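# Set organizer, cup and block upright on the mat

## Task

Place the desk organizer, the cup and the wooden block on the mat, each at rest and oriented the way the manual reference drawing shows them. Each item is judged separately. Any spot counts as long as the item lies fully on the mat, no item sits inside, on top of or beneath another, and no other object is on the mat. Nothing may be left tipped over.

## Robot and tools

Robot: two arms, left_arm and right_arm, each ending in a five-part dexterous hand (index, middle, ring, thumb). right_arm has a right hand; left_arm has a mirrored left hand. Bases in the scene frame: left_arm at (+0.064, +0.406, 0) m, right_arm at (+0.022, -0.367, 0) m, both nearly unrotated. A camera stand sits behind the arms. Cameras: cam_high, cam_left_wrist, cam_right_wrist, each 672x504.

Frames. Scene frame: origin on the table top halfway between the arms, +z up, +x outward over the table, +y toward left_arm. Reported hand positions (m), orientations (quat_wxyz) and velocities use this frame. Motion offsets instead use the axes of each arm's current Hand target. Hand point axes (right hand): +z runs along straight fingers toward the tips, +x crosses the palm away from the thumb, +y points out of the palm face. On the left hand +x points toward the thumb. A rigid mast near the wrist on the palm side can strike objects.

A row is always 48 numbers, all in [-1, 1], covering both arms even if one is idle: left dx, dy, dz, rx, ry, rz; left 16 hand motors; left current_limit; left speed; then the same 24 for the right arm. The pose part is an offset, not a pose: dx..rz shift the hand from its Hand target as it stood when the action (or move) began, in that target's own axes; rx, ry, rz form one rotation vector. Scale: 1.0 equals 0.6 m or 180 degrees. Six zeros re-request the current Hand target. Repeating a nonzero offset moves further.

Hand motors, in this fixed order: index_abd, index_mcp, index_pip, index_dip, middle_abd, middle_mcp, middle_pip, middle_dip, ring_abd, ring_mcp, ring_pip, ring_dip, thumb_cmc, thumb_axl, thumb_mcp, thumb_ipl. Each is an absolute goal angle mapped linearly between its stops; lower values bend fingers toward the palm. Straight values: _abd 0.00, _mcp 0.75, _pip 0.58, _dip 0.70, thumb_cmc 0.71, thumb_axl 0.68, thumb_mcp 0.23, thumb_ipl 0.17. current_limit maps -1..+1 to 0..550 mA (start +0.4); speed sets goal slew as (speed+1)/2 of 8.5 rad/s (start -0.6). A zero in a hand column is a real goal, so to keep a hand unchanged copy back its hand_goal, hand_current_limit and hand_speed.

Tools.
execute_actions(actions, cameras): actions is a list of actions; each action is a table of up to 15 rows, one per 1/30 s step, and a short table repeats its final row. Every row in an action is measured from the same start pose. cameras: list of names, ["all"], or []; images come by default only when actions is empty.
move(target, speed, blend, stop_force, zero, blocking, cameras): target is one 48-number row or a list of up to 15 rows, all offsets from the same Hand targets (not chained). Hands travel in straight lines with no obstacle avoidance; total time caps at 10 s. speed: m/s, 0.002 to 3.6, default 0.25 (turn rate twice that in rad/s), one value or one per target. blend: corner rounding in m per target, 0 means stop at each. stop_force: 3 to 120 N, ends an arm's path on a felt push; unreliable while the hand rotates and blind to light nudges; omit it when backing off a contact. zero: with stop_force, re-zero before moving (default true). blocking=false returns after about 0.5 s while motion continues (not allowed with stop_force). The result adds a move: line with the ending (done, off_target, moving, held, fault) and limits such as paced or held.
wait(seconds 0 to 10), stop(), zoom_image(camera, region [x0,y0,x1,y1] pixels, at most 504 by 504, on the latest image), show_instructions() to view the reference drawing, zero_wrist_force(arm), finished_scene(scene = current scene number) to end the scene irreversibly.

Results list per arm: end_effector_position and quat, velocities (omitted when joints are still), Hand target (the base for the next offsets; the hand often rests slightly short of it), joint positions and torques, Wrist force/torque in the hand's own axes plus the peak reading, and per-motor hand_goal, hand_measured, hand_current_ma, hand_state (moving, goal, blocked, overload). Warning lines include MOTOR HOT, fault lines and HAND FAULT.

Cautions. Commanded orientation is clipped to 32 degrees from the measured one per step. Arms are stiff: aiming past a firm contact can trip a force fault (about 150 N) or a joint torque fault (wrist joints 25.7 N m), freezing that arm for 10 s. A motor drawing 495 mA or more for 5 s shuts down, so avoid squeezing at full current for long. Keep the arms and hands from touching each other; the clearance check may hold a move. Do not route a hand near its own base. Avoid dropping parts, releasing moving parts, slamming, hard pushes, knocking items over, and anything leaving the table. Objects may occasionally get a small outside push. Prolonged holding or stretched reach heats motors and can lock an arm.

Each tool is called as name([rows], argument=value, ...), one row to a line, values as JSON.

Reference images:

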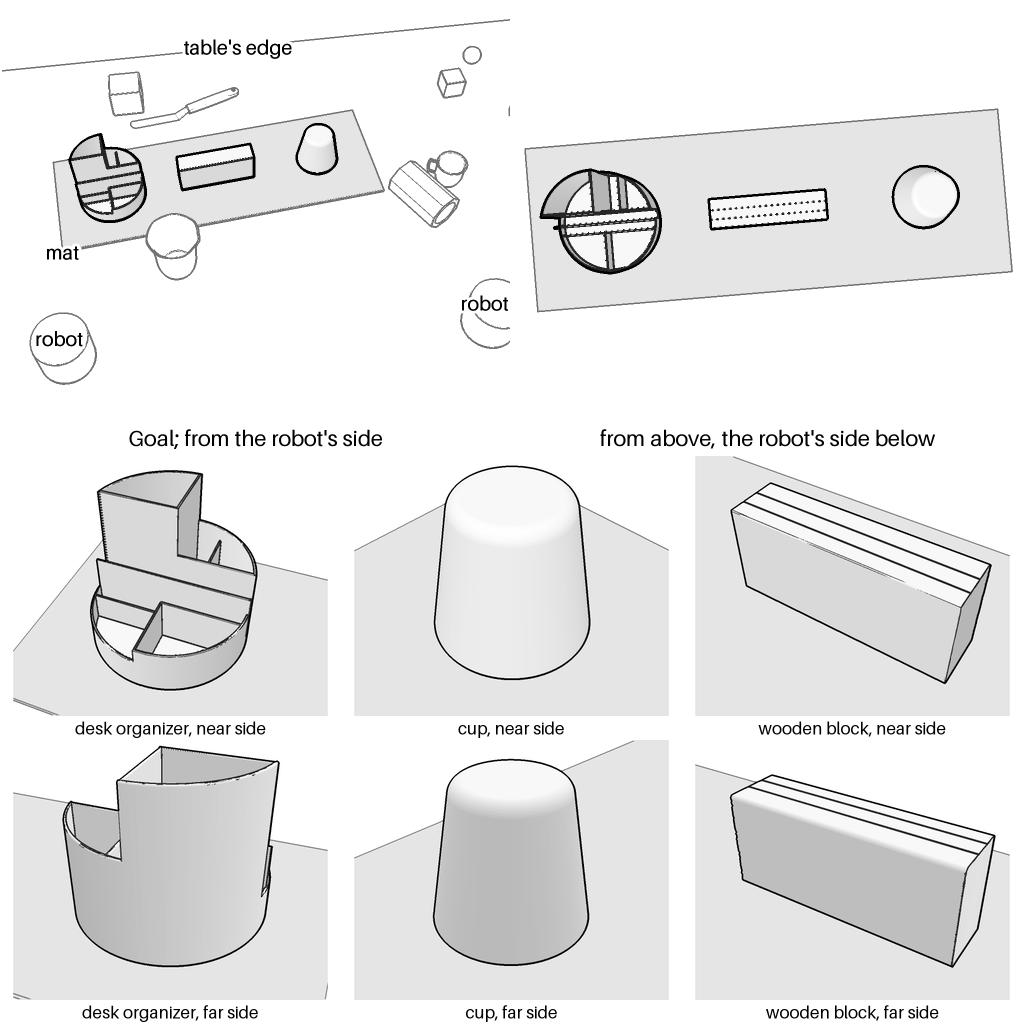

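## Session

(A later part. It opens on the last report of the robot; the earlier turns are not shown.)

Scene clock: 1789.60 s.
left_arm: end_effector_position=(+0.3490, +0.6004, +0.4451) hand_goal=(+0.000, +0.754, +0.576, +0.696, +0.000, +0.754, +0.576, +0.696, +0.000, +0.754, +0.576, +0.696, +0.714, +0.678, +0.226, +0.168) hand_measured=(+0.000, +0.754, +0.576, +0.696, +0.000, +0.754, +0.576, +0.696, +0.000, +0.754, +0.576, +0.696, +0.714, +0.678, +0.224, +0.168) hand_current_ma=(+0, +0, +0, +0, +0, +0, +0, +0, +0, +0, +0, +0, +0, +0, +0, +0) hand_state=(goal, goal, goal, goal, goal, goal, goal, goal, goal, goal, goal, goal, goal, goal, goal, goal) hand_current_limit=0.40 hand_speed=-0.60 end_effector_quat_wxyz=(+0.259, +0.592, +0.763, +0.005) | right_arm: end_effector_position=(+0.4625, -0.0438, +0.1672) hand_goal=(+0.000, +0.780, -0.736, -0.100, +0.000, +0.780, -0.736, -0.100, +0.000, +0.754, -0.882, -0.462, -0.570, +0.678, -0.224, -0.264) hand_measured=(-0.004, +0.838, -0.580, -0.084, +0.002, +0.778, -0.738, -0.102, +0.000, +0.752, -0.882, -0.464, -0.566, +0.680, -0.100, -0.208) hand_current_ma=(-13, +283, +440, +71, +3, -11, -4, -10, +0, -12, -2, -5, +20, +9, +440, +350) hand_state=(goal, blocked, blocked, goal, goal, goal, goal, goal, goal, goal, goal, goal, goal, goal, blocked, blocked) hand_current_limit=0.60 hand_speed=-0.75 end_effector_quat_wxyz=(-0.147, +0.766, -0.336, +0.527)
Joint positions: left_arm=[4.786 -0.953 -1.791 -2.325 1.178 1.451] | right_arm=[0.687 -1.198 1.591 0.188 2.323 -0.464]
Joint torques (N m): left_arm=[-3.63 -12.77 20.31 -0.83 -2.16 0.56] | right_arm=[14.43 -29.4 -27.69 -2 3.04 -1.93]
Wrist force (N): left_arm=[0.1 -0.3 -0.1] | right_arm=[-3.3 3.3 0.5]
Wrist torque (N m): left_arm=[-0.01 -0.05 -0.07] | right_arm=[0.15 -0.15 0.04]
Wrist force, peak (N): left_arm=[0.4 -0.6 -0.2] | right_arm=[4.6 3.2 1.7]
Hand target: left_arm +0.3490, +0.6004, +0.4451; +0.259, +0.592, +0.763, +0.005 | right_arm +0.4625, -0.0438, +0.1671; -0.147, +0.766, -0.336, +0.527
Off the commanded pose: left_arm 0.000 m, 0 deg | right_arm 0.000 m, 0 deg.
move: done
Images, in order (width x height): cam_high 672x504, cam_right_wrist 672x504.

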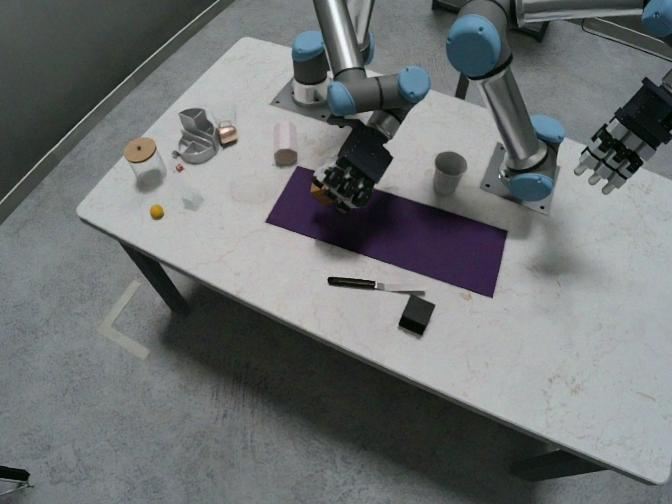

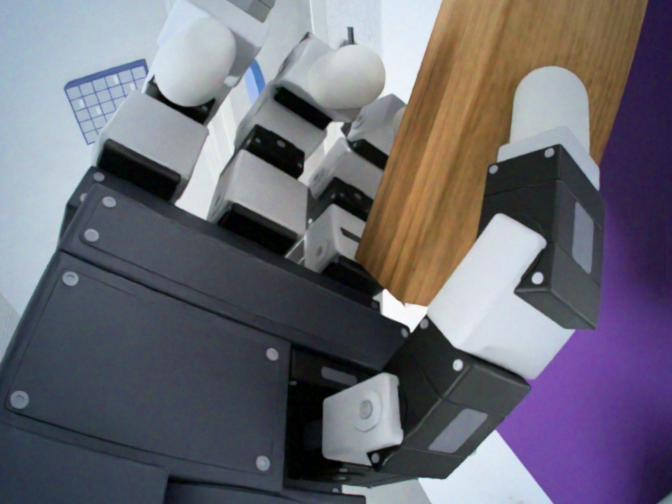

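move(target=[0,0,0,0,0,0,0,0.754,0.576,0.696,0,0.754,0.576,0.696,0,0.754,0.576,0.696,0.714,0.678,0.226,0.168,0.4,-0.6,-0.0142,0.1485,0.0388,-0.0558,0.0457,0.032,0,0.78,-0.737,-0.101,0,0.78,-0.737,-0.101,0,0.754,-0.883,-0.463,-0.571,0.678,-0.224,-0.264,0.6,-0.75], speed=0.15)

move(target=[0,0,0,0,0,0,0,0.754,0.576,0.696,0,0.754,0.576,0.696,0,0.754,0.576,0.696,0.714,0.678,0.226,0.168,0.4,-0.6,-0.053,0.0434,0.0305,0,0,0,0,0.78,-0.737,-0.101,0,0.78,-0.737,-0.101,0,0.754,-0.883,-0.463,-0.571,0.678,-0.224,-0.264,0.6,-0.75], speed=0.05, stop_force=7, cameras=["cam_high","cam_right_wrist"])

zoom_image(camera="cam_high", region=[240, 110, 408, 278])

Scene clock: 1818.00 s.
left_arm: end_effector_position=(+0.3490, +0.6004, +0.4451) hand_goal=(+0.000, +0.754, +0.576, +0.696, +0.000, +0.754, +0.576, +0.696, +0.000, +0.754, +0.576, +0.696, +0.714, +0.678, +0.226, +0.168) hand_measured=(+0.000, +0.754, +0.576, +0.696, +0.000, +0.754, +0.576, +0.696, +0.000, +0.754, +0.576, +0.696, +0.714, +0.678, +0.224, +0.168) hand_current_ma=(+0, +0, +0, +0, +0, +0, +0, +0, +0, +0, +0, +0, +0, +0, +0, +0) hand_state=(goal, goal, goal, goal, goal, goal, goal, goal, goal, goal, goal, goal, goal, goal, goal, goal) hand_current_limit=0.40 hand_speed=-0.60 end_effector_quat_wxyz=(+0.259, +0.592, +0.763, +0.005) | right_arm: end_effector_position=(+0.4496, -0.1062, +0.1002) hand_goal=(+0.000, +0.780, -0.736, -0.100, +0.000, +0.780, -0.736, -0.100, +0.000, +0.754, -0.882, -0.462, -0.570, +0.678, -0.224, -0.264) hand_measured=(-0.004, +0.838, -0.580, -0.084, +0.002, +0.778, -0.738, -0.102, +0.000, +0.752, -0.882, -0.464, -0.564, +0.680, -0.100, -0.208) hand_current_ma=(-13, +284, +440, +71, +3, -11, -4, -10, +0, -12, -2, -5, +23, +12, +440, +350) hand_state=(goal, blocked, blocked, goal, goal, goal, goal, goal, goal, goal, goal, goal, goal, goal, blocked, blocked) hand_current_limit=0.60 hand_speed=-0.75 end_effector_quat_wxyz=(-0.081, +0.719, -0.429, +0.542)
Joint positions: left_arm=[4.786 -0.953 -1.791 -2.325 1.178 1.451] | right_arm=[0.633 -1.121 1.692 0.137 2.479 -0.291]
Joint torques (N m): left_arm=[-3.27 -14.34 20.22 -0.85 -2.05 0.43] | right_arm=[-9.57 -28.69 -8.51 -1.47 3.56 1.23]
Wrist force (N): left_arm=[0.2 -0.4 -0.3] | right_arm=[-3.0 3.0 0.5]
Wrist torque (N m): left_arm=[0.00 -0.06 -0.07] | right_arm=[0.11 -0.20 -0.04]
Wrist force, peak (N): left_arm=[0.2 -0.6 -0.2] | right_arm=[-3.2 4.0 0.8]
Hand target: left_arm +0.3490, +0.6004, +0.4451; +0.259, +0.592, +0.763, +0.005 | right_arm +0.4496, -0.1063, +0.1001; -0.081, +0.719, -0.429, +0.542
Off the commanded pose: left_arm 0.000 m, 0 deg | right_arm 0.000 m, 0 deg.
move: done

Scene clock: 1819.93 s.
left_arm: end_effector_position=(+0.3490, +0.6004, +0.4451) hand_goal=(+0.000, +0.754, +0.576, +0.696, +0.000, +0.754, +0.576, +0.696, +0.000, +0.754, +0.576, +0.696, +0.714, +0.678, +0.226, +0.168) hand_measured=(+0.000, +0.754, +0.576, +0.696, +0.000, +0.754, +0.576, +0.696, +0.000, +0.754, +0.576, +0.696, +0.714, +0.678, +0.224, +0.168) hand_current_ma=(+0, +0, +0, +0, +0, +0, +0, +0, +0, +0, +0, +0, +0, +0, +0, +0) hand_state=(goal, goal, goal, goal, goal, goal, goal, goal, goal, goal, goal, goal, goal, goal, goal, goal) hand_current_limit=0.40 hand_speed=-0.60 end_effector_quat_wxyz=(+0.259, +0.592, +0.763, +0.005) | right_arm: end_effector_position=(+0.4498, -0.1064, +0.0623) hand_goal=(+0.000, +0.780, -0.736, -0.100, +0.000, +0.780, -0.736, -0.100, +0.000, +0.754, -0.882, -0.462, -0.570, +0.678, -0.224, -0.264) hand_measured=(-0.002, +0.842, -0.598, -0.086, +0.002, +0.778, -0.738, -0.102, +0.000, +0.752, -0.882, -0.464, -0.574, +0.672, -0.098, -0.214) hand_current_ma=(-6, +308, +440, +56, +3, -11, -4, -10, +0, -12, -2, -5, -15, -31, +440, +313) hand_state=(goal, blocked, blocked, goal, goal, goal, goal, goal, goal, goal, goal, goal, goal, goal, blocked, blocked) hand_current_limit=0.60 hand_speed=-0.75 end_effector_quat_wxyz=(-0.081, +0.719, -0.429, +0.541)
Joint positions: left_arm=[4.786 -0.953 -1.791 -2.325 1.178 1.451] | right_arm=[0.632 -1.069 1.727 0.051 2.478 -0.291]
Joint torques (N m): left_arm=[-3.67 -14.61 19.26 -0.94 -2.01 0.37] | right_arm=[2.98 -45.02 -27.76 2.59 1.83 1.37]
Wrist force (N): left_arm=[0.1 -0.3 -0.2] | right_arm=[-3.4 3.1 0.5]
Wrist torque (N m): left_arm=[0.00 -0.05 -0.08] | right_arm=[0.11 -0.14 -0.06]
Wrist force, peak (N): left_arm=[0.1 -0.5 -0.4] | right_arm=[-3.2 3.2 0.8]
Hand target: left_arm +0.3490, +0.6004, +0.4451; +0.259, +0.592, +0.763, +0.005 | right_arm +0.4498, -0.1064, +0.0623; -0.081, +0.719, -0.429, +0.541 (not the last commanded pose)
Off the commanded pose: left_arm 0.000 m, 0 deg | right_arm 0.007 m, 0 deg.
move: contact (right_arm)
Images, in order (width x height): cam_high 672x504, cam_right_wrist 672x504.

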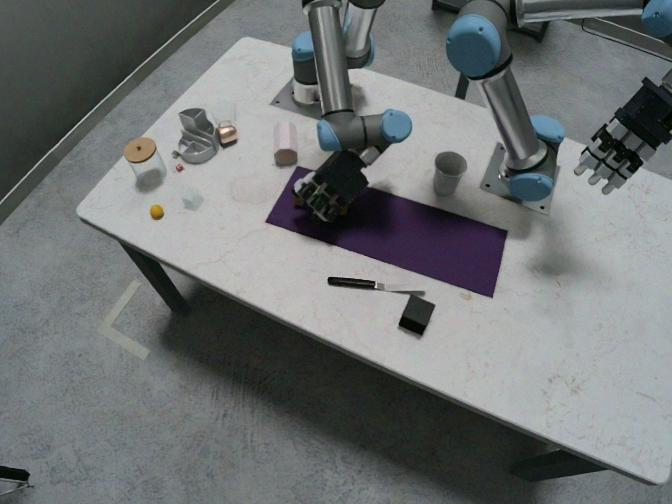

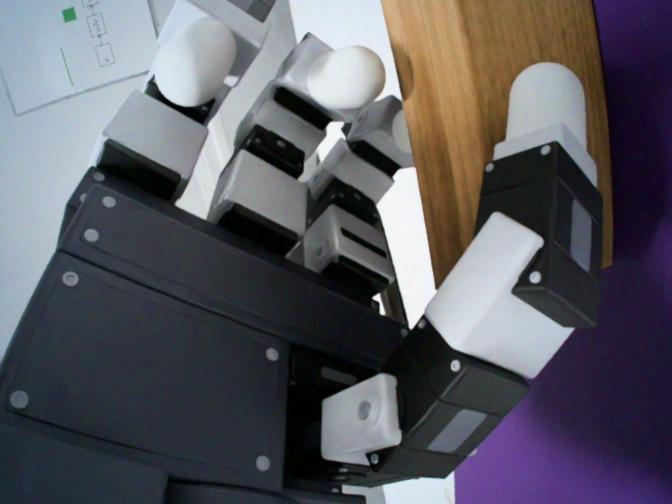

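Scaled by 3.000 from the camera's 672x504 image, which has a finer 960x720 frame.

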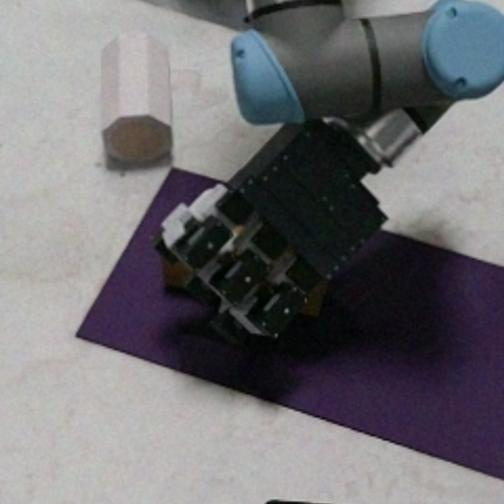

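move([
  [0,0,0,0,0,0,0,0.754,0.576,0.696,0,0.754,0.576,0.696,0,0.754,0.576,0.696,0.714,0.678,0.226,0.168,0.4,-0.6,0,0,0,0,0,0,0,0.89,-0.445,-0.029,0,0.89,-0.445,-0.029,0,0.754,-0.883,-0.463,-0.571,0.678,-0.022,-0.07,0.4,-0.75],
  [0,0,0,0,0,0,0,0.754,0.576,0.696,0,0.754,0.576,0.696,0,0.754,0.576,0.696,0.714,0.678,0.226,0.168,0.4,-0.6,0.1414,-0.1158,-0.0812,0,0,0,0,0.89,-0.445,-0.029,0,0.89,-0.445,-0.029,0,0.754,-0.883,-0.463,-0.571,0.678,-0.022,-0.07,0.4,-0.75],
], speed=[0.05,0.1], cameras=["cam_high","cam_right_wrist"])

zoom_image(camera="cam_high", region=[240, 110, 408, 278])

Scene clock: 1831.53 s.
left_arm: end_effector_position=(+0.3490, +0.6004, +0.4451) hand_goal=(+0.000, +0.754, +0.576, +0.696, +0.000, +0.754, +0.576, +0.696, +0.000, +0.754, +0.576, +0.696, +0.714, +0.678, +0.226, +0.168) hand_measured=(+0.000, +0.754, +0.576, +0.696, +0.000, +0.754, +0.576, +0.696, +0.000, +0.754, +0.576, +0.696, +0.714, +0.678, +0.224, +0.168) hand_current_ma=(+0, +0, +0, +0, +0, +0, +0, +0, +0, +0, +0, +0, +0, +0, +0, +0) hand_state=(goal, goal, goal, goal, goal, goal, goal, goal, goal, goal, goal, goal, goal, goal, goal, goal) hand_current_limit=0.40 hand_speed=-0.60 end_effector_quat_wxyz=(+0.259, +0.592, +0.763, +0.005) | right_arm: end_effector_position=(+0.4491, -0.1061, +0.1822) hand_goal=(+0.000, +0.890, -0.444, -0.028, +0.000, +0.890, -0.444, -0.028, +0.000, +0.754, -0.882, -0.462, -0.570, +0.678, -0.022, -0.070) hand_measured=(-0.002, +0.880, -0.446, -0.030, +0.002, +0.880, -0.446, -0.030, +0.000, +0.752, -0.882, -0.464, -0.566, +0.678, -0.024, -0.072) hand_current_ma=(-4, -49, -11, -8, +3, -45, -10, -11, +0, -12, -2, -5, +15, -2, -12, -9) hand_state=(goal, goal, goal, goal, goal, goal, goal, goal, goal, goal, goal, goal, goal, goal, goal, goal) hand_current_limit=0.40 hand_speed=-0.75 end_effector_quat_wxyz=(-0.081, +0.719, -0.429, +0.541)
Joint positions: left_arm=[4.786 -0.953 -1.791 -2.325 1.178 1.451] | right_arm=[0.634 -1.21 1.588 0.331 2.479 -0.289]
Joint torques (N m): left_arm=[-1.95 -13.07 20.51 -0.82 -2.03 0.59] | right_arm=[13.31 -40.78 -30.06 2.68 3.15 1.25]
Wrist force (N): left_arm=[0.1 -0.3 -0.2] | right_arm=[-1.2 1.5 -0.7]
Wrist torque (N m): left_arm=[0.00 -0.04 -0.08] | right_arm=[0.13 -0.17 -0.02]
Wrist force, peak (N): left_arm=[0.1 -0.6 -0.1] | right_arm=[-3.4 3.2 0.7]
Hand target: left_arm +0.3490, +0.6004, +0.4451; +0.259, +0.592, +0.763, +0.005 | right_arm +0.4491, -0.1061, +0.1823; -0.081, +0.719, -0.429, +0.541
Off the commanded pose: left_arm 0.000 m, 0 deg | right_arm 0.000 m, 0 deg.
move: done
Images, in order (width x height): cam_high 672x504, cam_right_wrist 672x504.

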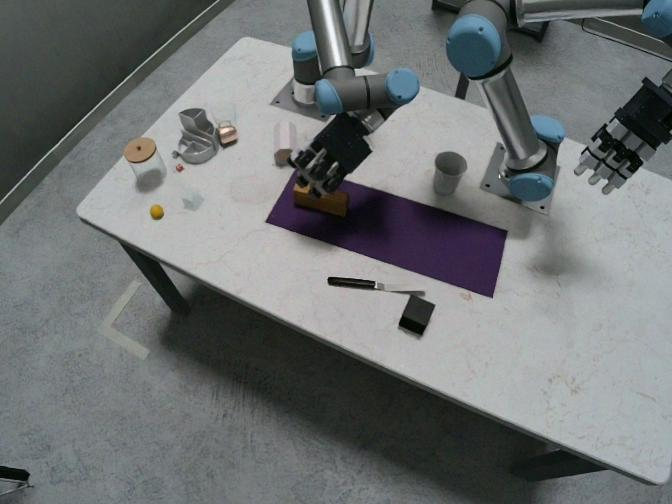

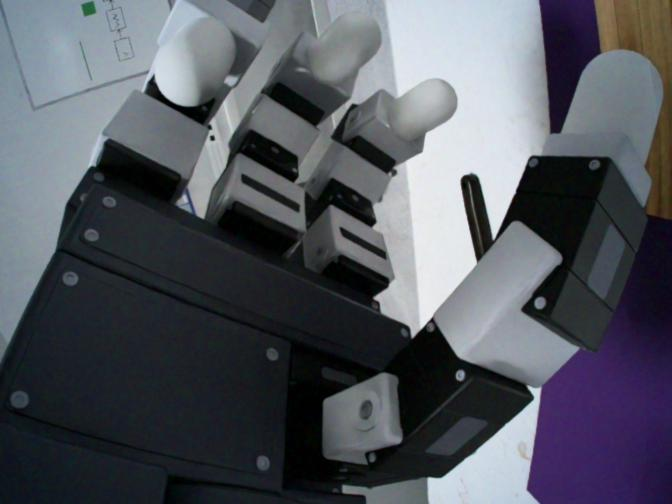

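Scaled by 3.000 from the camera's 672x504 image, which has a finer 960x720 frame.

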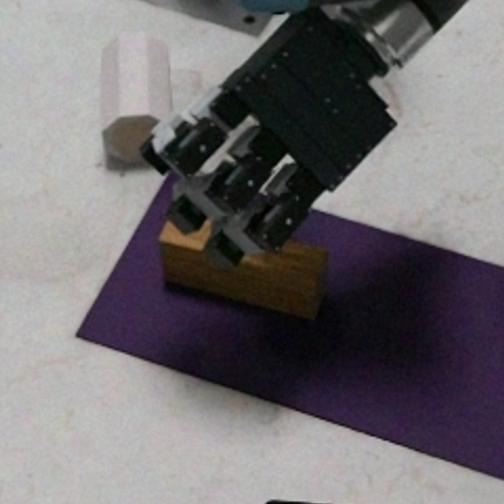

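move(target=[0,0,0,0,0,0,0,0.754,0.576,0.696,0,0.754,0.576,0.696,0,0.754,0.576,0.696,0.714,0.678,0.226,0.168,0.4,-0.6,-0.1394,0.1141,0.08,0,0,0,0,0.89,-0.445,-0.029,0,0.89,-0.445,-0.029,0,0.754,-0.883,-0.463,-0.571,0.678,-0.022,-0.07,0.4,-0.75], speed=0.1, stop_force=8)

move([
  [0,0,0,0,0,0,0,0.754,0.576,0.696,0,0.754,0.576,0.696,0,0.754,0.576,0.696,0.714,0.678,0.226,0.168,0.4,-0.6,0,0,0,0,0,0,0,0.78,-0.737,-0.101,0,0.78,-0.737,-0.101,0,0.754,-0.883,-0.463,-0.571,0.678,-0.224,-0.264,0.2,-0.75],
  [0,0,0,0,0,0,0,0.754,0.576,0.696,0,0.754,0.576,0.696,0,0.754,0.576,0.696,0.714,0.678,0.226,0.168,0.4,-0.6,0,0,0,-0.0208,0.017,0.012,0,0.78,-0.737,-0.101,0,0.78,-0.737,-0.101,0,0.754,-0.883,-0.463,-0.571,0.678,-0.224,-0.264,0.2,-0.75],
  [0,0,0,0,0,0,0,0.754,0.576,0.696,0,0.754,0.576,0.696,0,0.754,0.576,0.696,0.714,0.678,0.226,0.168,0.4,-0.6,0,0,0,-0.0208,0.017,0.012,0,0.89,-0.445,-0.029,0,0.89,-0.445,-0.029,0,0.754,-0.883,-0.463,-0.571,0.678,-0.022,-0.07,0.4,-0.75],
  [0,0,0,0,0,0,0,0.754,0.576,0.696,0,0.754,0.576,0.696,0,0.754,0.576,0.696,0.714,0.678,0.226,0.168,0.4,-0.6,0.1532,-0.1255,-0.088,-0.0208,0.017,0.012,0,0.89,-0.445,-0.029,0,0.89,-0.445,-0.029,0,0.754,-0.883,-0.463,-0.571,0.678,-0.022,-0.07,0.4,-0.75],
], speed=[0.05,0.1,0.1,0.12], cameras=["cam_high"])

zoom_image(camera="cam_high", region=[240, 110, 408, 278])

Scene clock: 1855.43 s.
left_arm: end_effector_position=(+0.3490, +0.6004, +0.4451) hand_goal=(+0.000, +0.754, +0.576, +0.696, +0.000, +0.754, +0.576, +0.696, +0.000, +0.754, +0.576, +0.696, +0.714, +0.678, +0.226, +0.168) hand_measured=(+0.000, +0.754, +0.576, +0.696, +0.000, +0.754, +0.576, +0.696, +0.000, +0.754, +0.576, +0.696, +0.714, +0.678, +0.224, +0.168) hand_current_ma=(+0, +0, +0, +0, +0, +0, +0, +0, +0, +0, +0, +0, +0, +0, +0, +0) hand_state=(goal, goal, goal, goal, goal, goal, goal, goal, goal, goal, goal, goal, goal, goal, goal, goal) hand_current_limit=0.40 hand_speed=-0.60 end_effector_quat_wxyz=(+0.259, +0.592, +0.763, +0.005) | right_arm: end_effector_position=(+0.4498, -0.1064, +0.0640) hand_goal=(+0.000, +0.890, -0.444, -0.028, +0.000, +0.890, -0.444, -0.028, +0.000, +0.754, -0.882, -0.462, -0.570, +0.678, -0.022, -0.070) hand_measured=(-0.002, +0.880, -0.446, -0.030, +0.002, +0.880, -0.446, -0.030, +0.000, +0.752, -0.882, -0.464, -0.566, +0.678, -0.024, -0.072) hand_current_ma=(-4, -49, -11, -8, +3, -45, -10, -11, +0, -12, -2, -5, +15, -2, -12, -9) hand_state=(goal, goal, goal, goal, goal, goal, goal, goal, goal, goal, goal, goal, goal, goal, goal, goal) hand_current_limit=0.40 hand_speed=-0.75 end_effector_quat_wxyz=(-0.081, +0.719, -0.429, +0.541)
Joint positions: left_arm=[4.786 -0.953 -1.791 -2.325 1.178 1.451] | right_arm=[0.632 -1.072 1.725 0.055 2.478 -0.291]
Joint torques (N m): left_arm=[-3.53 -12.35 20.11 -0.87 -2.07 0.5] | right_arm=[-10.01 -28.11 -6.12 -1.39 -0.79 -1.28]
Wrist force (N): left_arm=[0.1 -0.2 0.0] | right_arm=[-1.4 1.6 -0.4]
Wrist torque (N m): left_arm=[0.00 -0.04 -0.08] | right_arm=[0.12 -0.19 0.04]
Wrist force, peak (N): left_arm=[0.0 -0.6 -0.3] | right_arm=[-2.0 1.9 -0.3]
Hand target: left_arm +0.3490, +0.6004, +0.4451; +0.259, +0.592, +0.763, +0.005 | right_arm +0.4498, -0.1064, +0.0640; -0.081, +0.719, -0.429, +0.541
Off the commanded pose: left_arm 0.000 m, 0 deg | right_arm 0.000 m, 0 deg.
move: done

Scene clock: 1859.33 s.
left_arm: end_effector_position=(+0.3490, +0.6004, +0.4451) hand_goal=(+0.000, +0.754, +0.576, +0.696, +0.000, +0.754, +0.576, +0.696, +0.000, +0.754, +0.576, +0.696, +0.714, +0.678, +0.226, +0.168) hand_measured=(+0.000, +0.754, +0.576, +0.696, +0.000, +0.754, +0.576, +0.696, +0.000, +0.754, +0.576, +0.696, +0.714, +0.678, +0.224, +0.168) hand_current_ma=(+0, +0, +0, +0, +0, +0, +0, +0, +0, +0, +0, +0, +0, +0, +0, +0) hand_state=(goal, goal, goal, goal, goal, goal, goal, goal, goal, goal, goal, goal, goal, goal, goal, goal) hand_current_limit=0.40 hand_speed=-0.60 end_effector_quat_wxyz=(+0.259, +0.592, +0.763, +0.005) | right_arm: end_effector_position=(+0.4490, -0.1060, +0.1940) hand_goal=(+0.000, +0.890, -0.444, -0.028, +0.000, +0.890, -0.444, -0.028, +0.000, +0.754, -0.882, -0.462, -0.570, +0.678, -0.022, -0.070) hand_measured=(-0.002, +0.878, -0.446, -0.030, +0.002, +0.880, -0.446, -0.030, +0.000, +0.752, -0.882, -0.464, -0.562, +0.682, -0.024, -0.072) hand_current_ma=(-4, -53, -11, -9, +3, -45, -10, -10, +0, -12, -2, -5, +35, +19, -13, -9) hand_state=(goal, goal, goal, goal, goal, goal, goal, goal, goal, goal, goal, goal, goal, goal, goal, goal) hand_current_limit=0.40 hand_speed=-0.75 end_effector_quat_wxyz=(-0.056, +0.698, -0.462, +0.545)
Joint positions: left_arm=[4.786 -0.953 -1.791 -2.325 1.178 1.451] | right_arm=[0.642 -1.159 1.501 0.463 2.552 -0.171]
Joint torques (N m): left_arm=[-2.6 -11.55 20.51 -0.78 -2 0.34] | right_arm=[13.03 -43.45 -32 3.03 3.11 1.24]
Wrist force (N): left_arm=[0.1 -0.3 -0.1] | right_arm=[-1.2 1.6 -0.4]
Wrist torque (N m): left_arm=[-0.01 -0.04 -0.08] | right_arm=[0.13 -0.18 -0.01]
Wrist force, peak (N): left_arm=[0.3 -0.5 -0.3] | right_arm=[-3.5 2.9 0.5]
Hand target: left_arm +0.3490, +0.6004, +0.4451; +0.259, +0.592, +0.763, +0.005 | right_arm +0.4490, -0.1060, +0.1941; -0.056, +0.698, -0.462, +0.545
Off the commanded pose: left_arm 0.000 m, 0 deg | right_arm 0.000 m, 0 deg.
move: done
Images, in order (width x height): cam_high 672x504.

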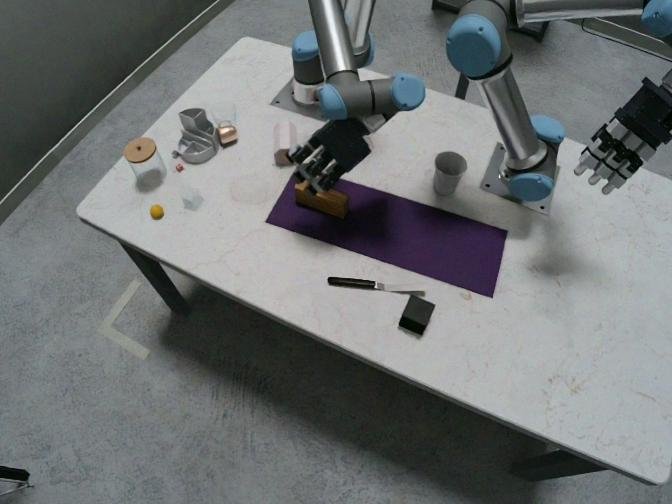

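Scaled by 3.000 from the camera's 672x504 image, which has a finer 960x720 frame.

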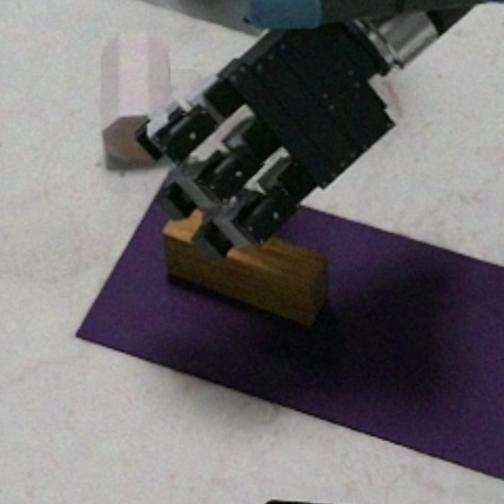

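zoom_image(camera="cam_high", region=[160, 90, 256, 186])

Scaled by 5.250 from the camera's 672x504 image, which has a finer 960x720 frame.

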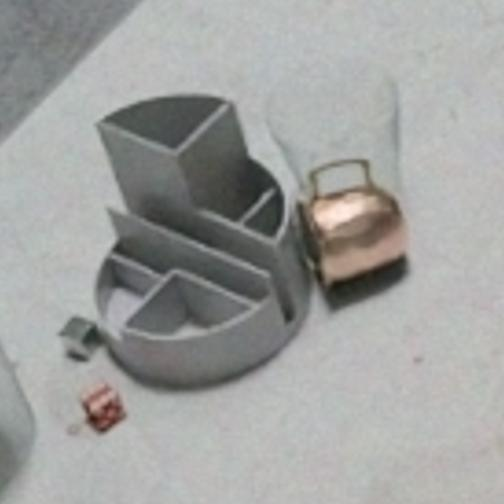

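move([
  [0,0,0,0,0,0,0,0.754,0.576,0.696,0,0.754,0.576,0.696,0,0.754,0.576,0.696,0.714,0.678,0.226,0.168,0.4,-0.6,0.3188,0.0448,-0.0013,0.0457,-0.2292,-0.1095,0,0.89,-0.591,-0.029,0,0.754,-0.883,-0.463,0,0.754,-0.883,-0.463,-0.571,0.678,-0.022,-0.07,0.4,-0.6],
  [0,0,0,0,0,0,0,0.754,0.576,0.696,0,0.754,0.576,0.696,0,0.754,0.576,0.696,0.714,0.678,0.226,0.168,0.4,-0.6,0.5917,0.435,0.242,0.0913,-0.4584,-0.219,0,0.89,-0.591,-0.029,0,0.754,-0.883,-0.463,0,0.754,-0.883,-0.463,-0.571,0.678,-0.022,-0.07,0.4,-0.6],
], speed=0.4, blend=[0.08,0], cameras=["cam_high","cam_right_wrist"])

zoom_image(camera="cam_high", region=[260, 140, 386, 266])

zoom_image(camera="cam_high", region=[140, 60, 266, 186])

Scene clock: 2076.67 s.
left_arm: end_effector_position=(+0.3490, +0.6004, +0.4451) hand_goal=(+0.000, +0.754, +0.576, +0.696, +0.000, +0.754, +0.576, +0.696, +0.000, +0.754, +0.576, +0.696, +0.714, +0.678, +0.226, +0.168) hand_measured=(+0.000, +0.754, +0.576, +0.696, +0.000, +0.754, +0.576, +0.696, +0.000, +0.754, +0.576, +0.696, +0.714, +0.678, +0.224, +0.168) hand_current_ma=(+0, +0, +0, +0, +0, +0, +0, +0, +0, +0, +0, +0, +0, +0, +0, +0) hand_state=(goal, goal, goal, goal, goal, goal, goal, goal, goal, goal, goal, goal, goal, goal, goal, goal) hand_current_limit=0.40 hand_speed=-0.60 end_effector_quat_wxyz=(+0.259, +0.592, +0.763, +0.005) | right_arm: end_effector_position=(+0.4078, -0.5662, +0.2357) hand_goal=(+0.000, +0.890, -0.590, -0.028, +0.000, +0.754, -0.882, -0.462, +0.000, +0.754, -0.882, -0.462, -0.570, +0.678, -0.022, -0.070) hand_measured=(-0.002, +0.880, -0.586, -0.030, +0.002, +0.752, -0.876, -0.458, +0.000, +0.752, -0.882, -0.464, -0.568, +0.680, -0.024, -0.072) hand_current_ma=(-4, -40, +16, -8, +3, -5, +21, +13, +0, -12, -2, -5, +10, +10, -12, -9) hand_state=(goal, goal, goal, goal, goal, goal, goal, goal, goal, goal, goal, goal, goal, goal, goal, goal) hand_current_limit=0.40 hand_speed=-0.60 end_effector_quat_wxyz=(-0.258, +0.966, +0.002, +0.002)
Joint positions: left_arm=[4.786 -0.953 -1.791 -2.325 1.178 1.451] | right_arm=[-0.831 -1.16 1.452 1.673 1.221 -2.465]
Joint torques (N m): left_arm=[-2.77 -11.77 20.27 -0.55 -2.01 0.18] | right_arm=[-10.67 -26.91 -29.4 4.7 1.22 -1.29]
Wrist force (N): left_arm=[0.2 -0.3 -0.3] | right_arm=[0.5 0.9 0.5]
Wrist torque (N m): left_arm=[0.00 -0.07 -0.06] | right_arm=[-0.04 -0.33 0.12]
Wrist force, peak (N): left_arm=[0.2 -0.6 -0.3] | right_arm=[-2.1 1.6 -0.7]
Hand target: left_arm +0.3490, +0.6004, +0.4451; +0.259, +0.592, +0.763, +0.005 | right_arm +0.4078, -0.5663, +0.2357; -0.258, +0.966, +0.003, +0.002
Off the commanded pose: left_arm 0.000 m, 0 deg | right_arm 0.000 m, 0 deg.
move: done
Images, in order (width x height): cam_high 672x504, cam_right_wrist 672x504.

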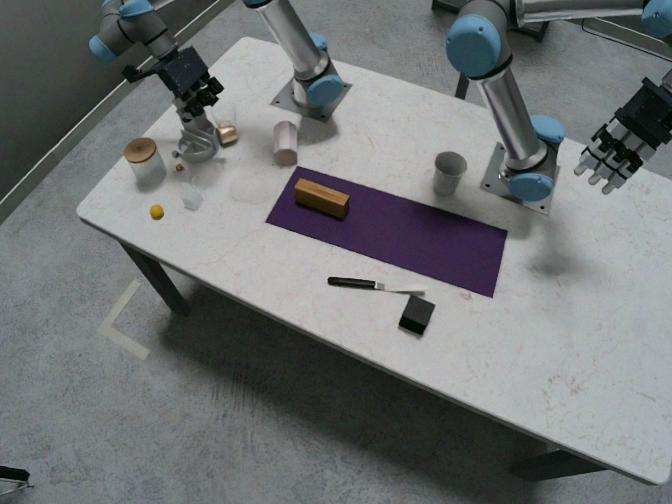

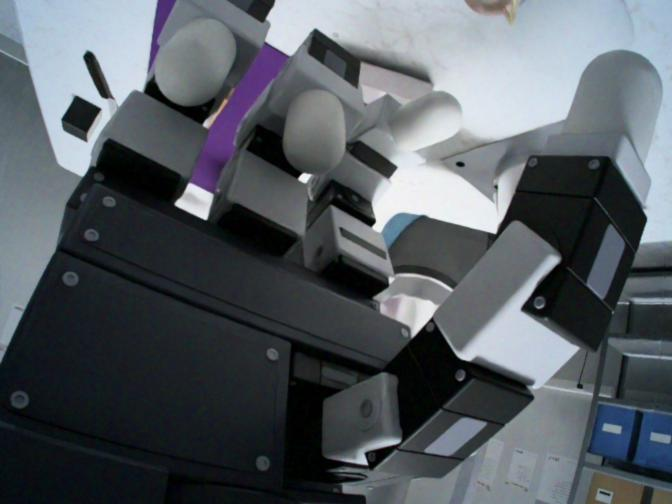

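Scaled by 4.000 from the camera's 672x504 image, which has a finer 960x720 frame.

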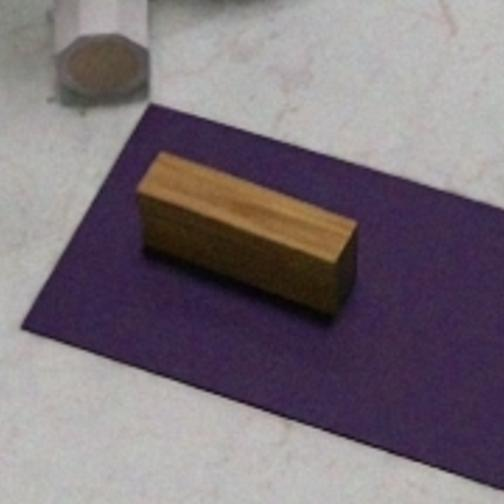

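Scaled by 4.000 from the camera's 672x504 image, which has a finer 960x720 frame.

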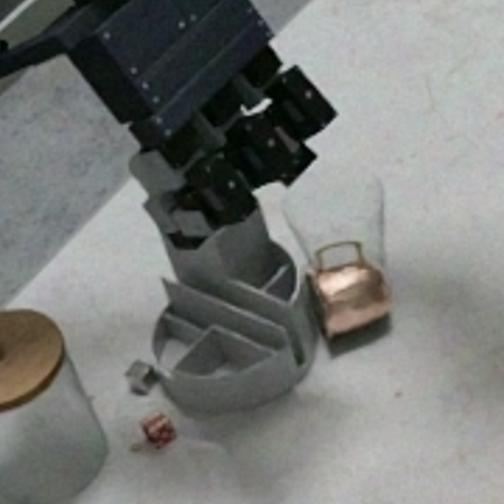

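zoom_image(camera="cam_high", region=[290, 172, 354, 220])

zoom_image(camera="cam_high", region=[160, 90, 230, 160])

Scaled by 7.875 from the camera's 672x504 image, which has a finer 960x720 frame.

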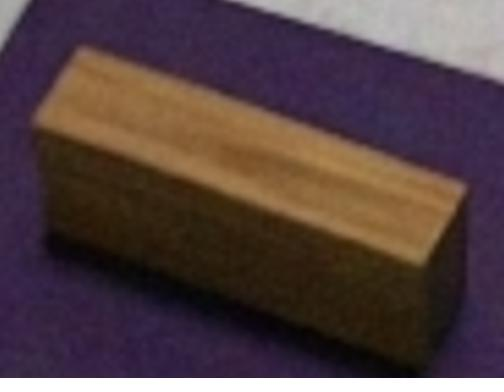

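Scaled by 7.200 from the camera's 672x504 image, which has a finer 960x720 frame.

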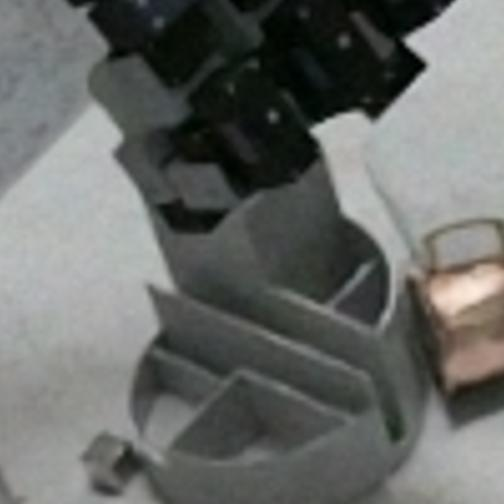

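move(target=[0,0,0,0,0,0,0,0.754,0.576,0.696,0,0.754,0.576,0.696,0,0.754,0.576,0.696,0.714,0.678,0.226,0.168,0.4,-0.6,0,0.0625,0.10825,0,0,0,0,0.89,-0.591,-0.029,0,0.754,-0.883,-0.463,0,0.754,-0.883,-0.463,-0.571,0.678,-0.022,-0.07,0.4,-0.6], speed=0.15, stop_force=5, cameras=["cam_high","cam_right_wrist"])

zoom_image(camera="cam_high", region=[160, 80, 244, 164])

Scene clock: 2090.93 s.
left_arm: end_effector_position=(+0.3490, +0.6004, +0.4451) hand_goal=(+0.000, +0.754, +0.576, +0.696, +0.000, +0.754, +0.576, +0.696, +0.000, +0.754, +0.576, +0.696, +0.714, +0.678, +0.226, +0.168) hand_measured=(+0.000, +0.754, +0.576, +0.696, +0.000, +0.754, +0.576, +0.696, +0.000, +0.754, +0.576, +0.696, +0.714, +0.678, +0.224, +0.168) hand_current_ma=(+0, +0, +0, +0, +0, +0, +0, +0, +0, +0, +0, +0, +0, +0, +0, +0) hand_state=(goal, goal, goal, goal, goal, goal, goal, goal, goal, goal, goal, goal, goal, goal, goal, goal) hand_current_limit=0.40 hand_speed=-0.60 end_effector_quat_wxyz=(+0.259, +0.592, +0.763, +0.005) | right_arm: end_effector_position=(+0.4082, -0.5664, +0.1607) hand_goal=(+0.000, +0.890, -0.590, -0.028, +0.000, +0.754, -0.882, -0.462, +0.000, +0.754, -0.882, -0.462, -0.570, +0.678, -0.022, -0.070) hand_measured=(-0.002, +0.880, -0.586, -0.030, +0.002, +0.752, -0.876, -0.458, +0.000, +0.752, -0.882, -0.464, -0.568, +0.680, -0.024, -0.072) hand_current_ma=(-4, -40, +16, -8, +3, -5, +21, +13, +0, -12, -2, -5, +10, +10, -12, -9) hand_state=(goal, goal, goal, goal, goal, goal, goal, goal, goal, goal, goal, goal, goal, goal, goal, goal) hand_current_limit=0.40 hand_speed=-0.60 end_effector_quat_wxyz=(-0.258, +0.966, +0.003, +0.002)
Joint positions: left_arm=[4.786 -0.953 -1.791 -2.325 1.178 1.451] | right_arm=[-0.831 -1.093 1.558 1.5 1.221 -2.464]
Joint torques (N m): left_arm=[-1.51 -13.06 19.94 -0.8 -1.6 0.21] | right_arm=[14.2 -26.38 -5.39 0.51 -2.14 1.69]
Wrist force (N): left_arm=[0.2 -0.4 -0.1] | right_arm=[0.9 1.0 0.6]
Wrist torque (N m): left_arm=[-0.01 -0.07 -0.06] | right_arm=[-0.04 -0.40 0.15]
Wrist force, peak (N): left_arm=[0.2 -0.6 -0.4] | right_arm=[0.8 1.4 1.4]
Hand target: left_arm +0.3490, +0.6004, +0.4451; +0.259, +0.592, +0.763, +0.005 | right_arm +0.4082, -0.5664, +0.1607; -0.258, +0.966, +0.003, +0.002
Off the commanded pose: left_arm 0.000 m, 0 deg | right_arm 0.000 m, 0 deg.
move: done
Images, in order (width x height): cam_high 672x504, cam_right_wrist 672x504.

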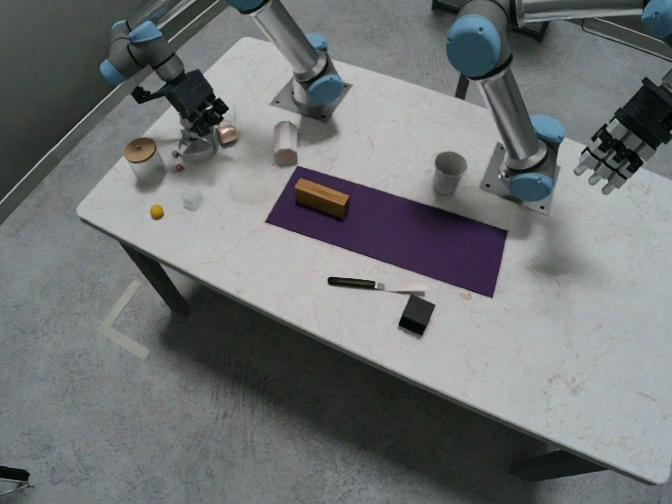

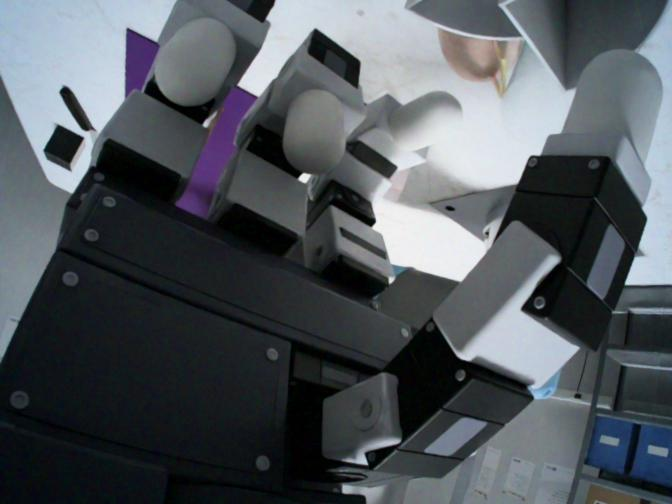

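Scaled by 6.000 from the camera's 672x504 image, which has a finer 960x720 frame.

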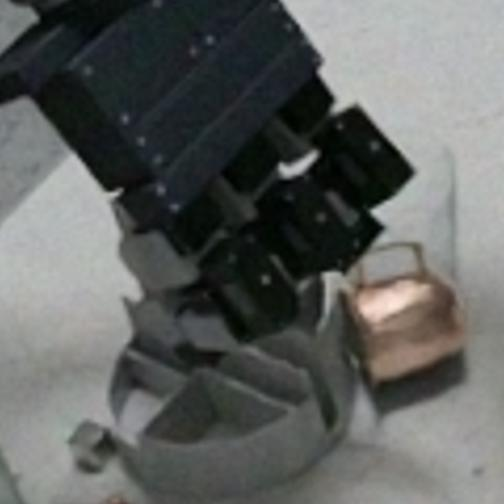

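zoom_image(camera="cam_right_wrist", region=[372, 0, 672, 225])

Scaled by 1.680 from the camera's 672x504 image, which has a finer 960x720 frame.

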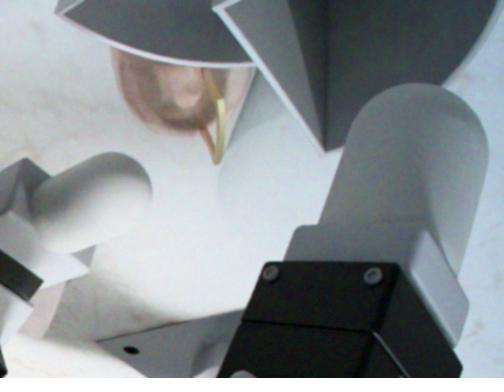

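move(target=[0,0,0,0,0,0,0,0.754,0.576,0.696,0,0.754,0.576,0.696,0,0.754,0.576,0.696,0.714,0.678,0.226,0.168,0.4,-0.6,0,0.0258,0.0447,0,0,0,0,0.89,-0.591,-0.029,0,0.754,-0.883,-0.463,0,0.754,-0.883,-0.463,-0.571,0.678,-0.022,-0.07,0.4,-0.6], speed=0.06, stop_force=4, cameras=["cam_right_wrist"])

zoom_image(camera="cam_right_wrist", region=[372, 0, 672, 225])

Scene clock: 2137.33 s.
left_arm: end_effector_position=(+0.3490, +0.6004, +0.4451) hand_goal=(+0.000, +0.754, +0.576, +0.696, +0.000, +0.754, +0.576, +0.696, +0.000, +0.754, +0.576, +0.696, +0.714, +0.678, +0.226, +0.168) hand_measured=(+0.000, +0.754, +0.576, +0.696, +0.000, +0.754, +0.576, +0.696, +0.000, +0.754, +0.576, +0.696, +0.714, +0.678, +0.224, +0.168) hand_current_ma=(+0, +0, +0, +0, +0, +0, +0, +0, +0, +0, +0, +0, +0, +0, +0, +0) hand_state=(goal, goal, goal, goal, goal, goal, goal, goal, goal, goal, goal, goal, goal, goal, goal, goal) hand_current_limit=0.40 hand_speed=-0.60 end_effector_quat_wxyz=(+0.259, +0.592, +0.763, +0.005) | right_arm: end_effector_position=(+0.4084, -0.5665, +0.1298) hand_goal=(+0.000, +0.890, -0.590, -0.028, +0.000, +0.754, -0.882, -0.462, +0.000, +0.754, -0.882, -0.462, -0.570, +0.678, -0.022, -0.070) hand_measured=(-0.002, +0.880, -0.586, -0.030, +0.002, +0.752, -0.876, -0.458, +0.000, +0.752, -0.882, -0.464, -0.568, +0.680, -0.024, -0.072) hand_current_ma=(-4, -40, +16, -8, +3, -5, +21, +13, +0, -12, -2, -5, +10, +10, -12, -9) hand_state=(goal, goal, goal, goal, goal, goal, goal, goal, goal, goal, goal, goal, goal, goal, goal, goal) hand_current_limit=0.40 hand_speed=-0.60 end_effector_quat_wxyz=(-0.258, +0.966, +0.003, +0.002)
Joint positions: left_arm=[4.786 -0.953 -1.791 -2.325 1.178 1.451] | right_arm=[-0.831 -1.058 1.592 1.431 1.221 -2.464]
Joint torques (N m): left_arm=[-2.4 -13.33 18.91 -0.52 -1.88 0.21] | right_arm=[12.35 -26.99 -6.39 0.31 -2.08 1.32]
Wrist force (N): left_arm=[0.2 -0.3 -0.1] | right_arm=[0.7 1.0 0.7]
Wrist torque (N m): left_arm=[-0.01 -0.05 -0.07] | right_arm=[-0.07 -0.37 0.12]
Wrist force, peak (N): left_arm=[0.2 -0.5 -0.2] | right_arm=[0.8 1.2 0.8]
Hand target: left_arm +0.3490, +0.6004, +0.4451; +0.259, +0.592, +0.763, +0.005 | right_arm +0.4084, -0.5665, +0.1298; -0.258, +0.966, +0.003, +0.002
Off the commanded pose: left_arm 0.000 m, 0 deg | right_arm 0.000 m, 0 deg.
move: done
Images, in order (width x height): cam_right_wrist 672x504.

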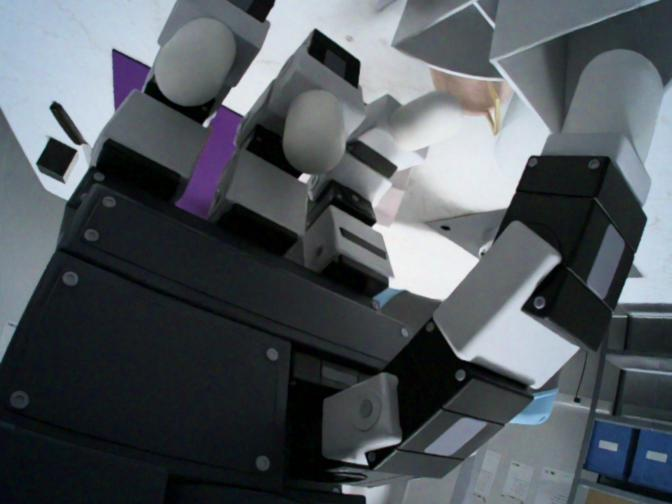

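Scaled by 1.680 from the camera's 672x504 image, which has a finer 960x720 frame.

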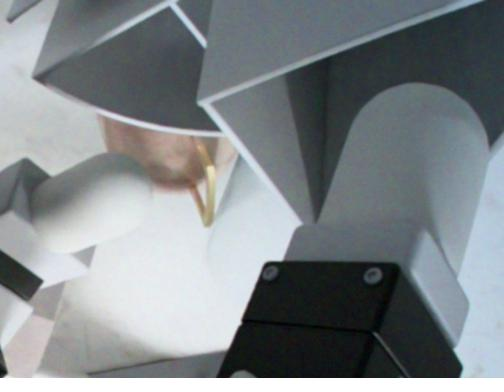

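move(target=[0,0,0,0,0,0,0,0.754,0.576,0.696,0,0.754,0.576,0.696,0,0.754,0.576,0.696,0.714,0.678,0.226,0.168,0.4,-0.6,0,0.0208,0.0361,0,0,0,0,0.89,-0.591,-0.029,0,0.754,-0.883,-0.463,0,0.754,-0.883,-0.463,-0.571,0.678,-0.022,-0.07,0.4,-0.6], speed=0.06, stop_force=4)

move(target=[0,0,0,0,0,0,0,0.754,0.576,0.696,0,0.754,0.576,0.696,0,0.754,0.576,0.696,0.714,0.678,0.226,0.168,0.4,-0.6,0,0,0,0,0,0,0,0.78,-0.737,-0.101,0,0.754,-0.883,-0.463,0,0.754,-0.883,-0.463,-0.571,0.678,-0.3,-0.34,0.4,-0.75], speed=0.06, cameras=["cam_high","cam_right_wrist"])

zoom_image(camera="cam_right_wrist", region=[372, 0, 672, 225])

Scene clock: 2149.00 s.
left_arm: end_effector_position=(+0.3490, +0.6004, +0.4451) hand_goal=(+0.000, +0.754, +0.576, +0.696, +0.000, +0.754, +0.576, +0.696, +0.000, +0.754, +0.576, +0.696, +0.714, +0.678, +0.226, +0.168) hand_measured=(+0.000, +0.754, +0.576, +0.696, +0.000, +0.754, +0.576, +0.696, +0.000, +0.754, +0.576, +0.696, +0.714, +0.678, +0.224, +0.168) hand_current_ma=(+0, +0, +0, +0, +0, +0, +0, +0, +0, +0, +0, +0, +0, +0, +0, +0) hand_state=(goal, goal, goal, goal, goal, goal, goal, goal, goal, goal, goal, goal, goal, goal, goal, goal) hand_current_limit=0.40 hand_speed=-0.60 end_effector_quat_wxyz=(+0.259, +0.592, +0.763, +0.005) | right_arm: end_effector_position=(+0.4085, -0.5664, +0.1126) hand_goal=(+0.000, +0.890, -0.590, -0.028, +0.000, +0.754, -0.882, -0.462, +0.000, +0.754, -0.882, -0.462, -0.570, +0.678, -0.022, -0.070) hand_measured=(-0.002, +0.880, -0.586, -0.030, +0.002, +0.752, -0.876, -0.458, +0.000, +0.752, -0.882, -0.464, -0.560, +0.684, -0.022, -0.070) hand_current_ma=(-4, -40, +16, -8, +3, -5, +21, +13, +0, -12, -1, -5, +43, +25, +4, +0) hand_state=(goal, goal, goal, goal, goal, goal, goal, goal, goal, goal, goal, goal, goal, goal, goal, goal) hand_current_limit=0.40 hand_speed=-0.60 end_effector_quat_wxyz=(-0.258, +0.966, +0.003, +0.002)
Joint positions: left_arm=[4.786 -0.953 -1.791 -2.325 1.178 1.451] | right_arm=[-0.831 -1.036 1.608 1.393 1.221 -2.464]
Joint torques (N m): left_arm=[-0.71 -12.12 19.46 -0.79 -1.83 0.07] | right_arm=[5.95 -44.78 -26.63 4.41 -1.86 -1.33]
Wrist force (N): left_arm=[0.1 -0.3 -0.3] | right_arm=[0.3 0.9 0.4]
Wrist torque (N m): left_arm=[0.01 -0.05 -0.07] | right_arm=[-0.08 -0.33 0.10]
Wrist force, peak (N): left_arm=[0.3 -0.5 -0.4] | right_arm=[-0.3 -3.4 -4.3]
Hand target: left_arm +0.3490, +0.6004, +0.4451; +0.259, +0.592, +0.763, +0.005 | right_arm +0.4085, -0.5665, +0.1126; -0.258, +0.966, +0.003, +0.002 (not the last commanded pose)
Off the commanded pose: left_arm 0.000 m, 0 deg | right_arm 0.008 m, 0 deg.
move: contact (right_arm)

Scene clock: 2149.67 s.
left_arm: end_effector_position=(+0.3490, +0.6004, +0.4451) hand_goal=(+0.000, +0.754, +0.576, +0.696, +0.000, +0.754, +0.576, +0.696, +0.000, +0.754, +0.576, +0.696, +0.714, +0.678, +0.226, +0.168) hand_measured=(+0.000, +0.754, +0.576, +0.696, +0.000, +0.754, +0.576, +0.696, +0.000, +0.754, +0.576, +0.696, +0.714, +0.678, +0.224, +0.168) hand_current_ma=(+0, +0, +0, +0, +0, +0, +0, +0, +0, +0, +0, +0, +0, +0, +0, +0) hand_state=(goal, goal, goal, goal, goal, goal, goal, goal, goal, goal, goal, goal, goal, goal, goal, goal) hand_current_limit=0.40 hand_speed=-0.60 end_effector_quat_wxyz=(+0.259, +0.592, +0.763, +0.005) | right_arm: end_effector_position=(+0.4085, -0.5664, +0.1126) hand_goal=(+0.000, +0.780, -0.736, -0.100, +0.000, +0.754, -0.882, -0.462, +0.000, +0.754, -0.882, -0.462, -0.570, +0.678, -0.300, -0.340) hand_measured=(-0.002, +0.790, -0.732, -0.104, +0.002, +0.752, -0.876, -0.458, +0.000, +0.752, -0.882, -0.464, -0.568, +0.680, -0.242, -0.308) hand_current_ma=(-4, +47, +19, -16, +3, -5, +21, +13, +0, -12, -1, -5, +10, +8, +352, +193) hand_state=(goal, goal, goal, goal, goal, goal, goal, goal, goal, goal, goal, goal, goal, goal, blocked, blocked) hand_current_limit=0.40 hand_speed=-0.75 end_effector_quat_wxyz=(-0.258, +0.966, +0.003, +0.002)
Joint positions: left_arm=[4.786 -0.953 -1.791 -2.325 1.178 1.451] | right_arm=[-0.831 -1.036 1.608 1.393 1.221 -2.464]
Joint torques (N m): left_arm=[-0.91 -10.97 18.97 -0.72 -1.77 0.18] | right_arm=[3.13 -41.54 -25.37 3.57 -1.55 -1.18]
Wrist force (N): left_arm=[0.0 -0.5 0.0] | right_arm=[0.6 0.9 0.2]
Wrist torque (N m): left_arm=[-0.04 -0.04 -0.08] | right_arm=[-0.08 -0.34 0.11]
Wrist force, peak (N): left_arm=[0.2 -0.5 -0.3] | right_arm=[0.6 1.6 0.5]
Hand target: left_arm +0.3490, +0.6004, +0.4451; +0.259, +0.592, +0.763, +0.005 | right_arm +0.4085, -0.5665, +0.1126; -0.258, +0.966, +0.003, +0.002
Off the commanded pose: left_arm 0.000 m, 0 deg | right_arm 0.000 m, 0 deg.
move: done
Images, in order (width x height): cam_high 672x504, cam_right_wrist 672x504.

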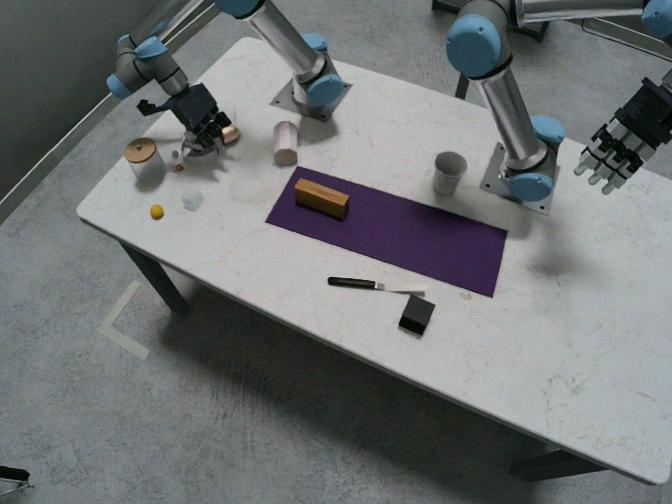

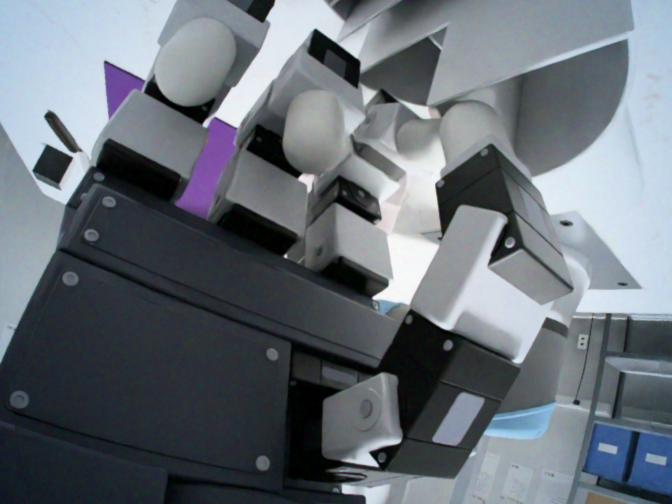

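Scaled by 1.680 from the camera's 672x504 image, which has a finer 960x720 frame.

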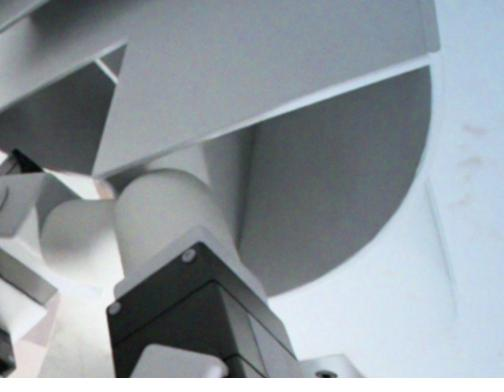

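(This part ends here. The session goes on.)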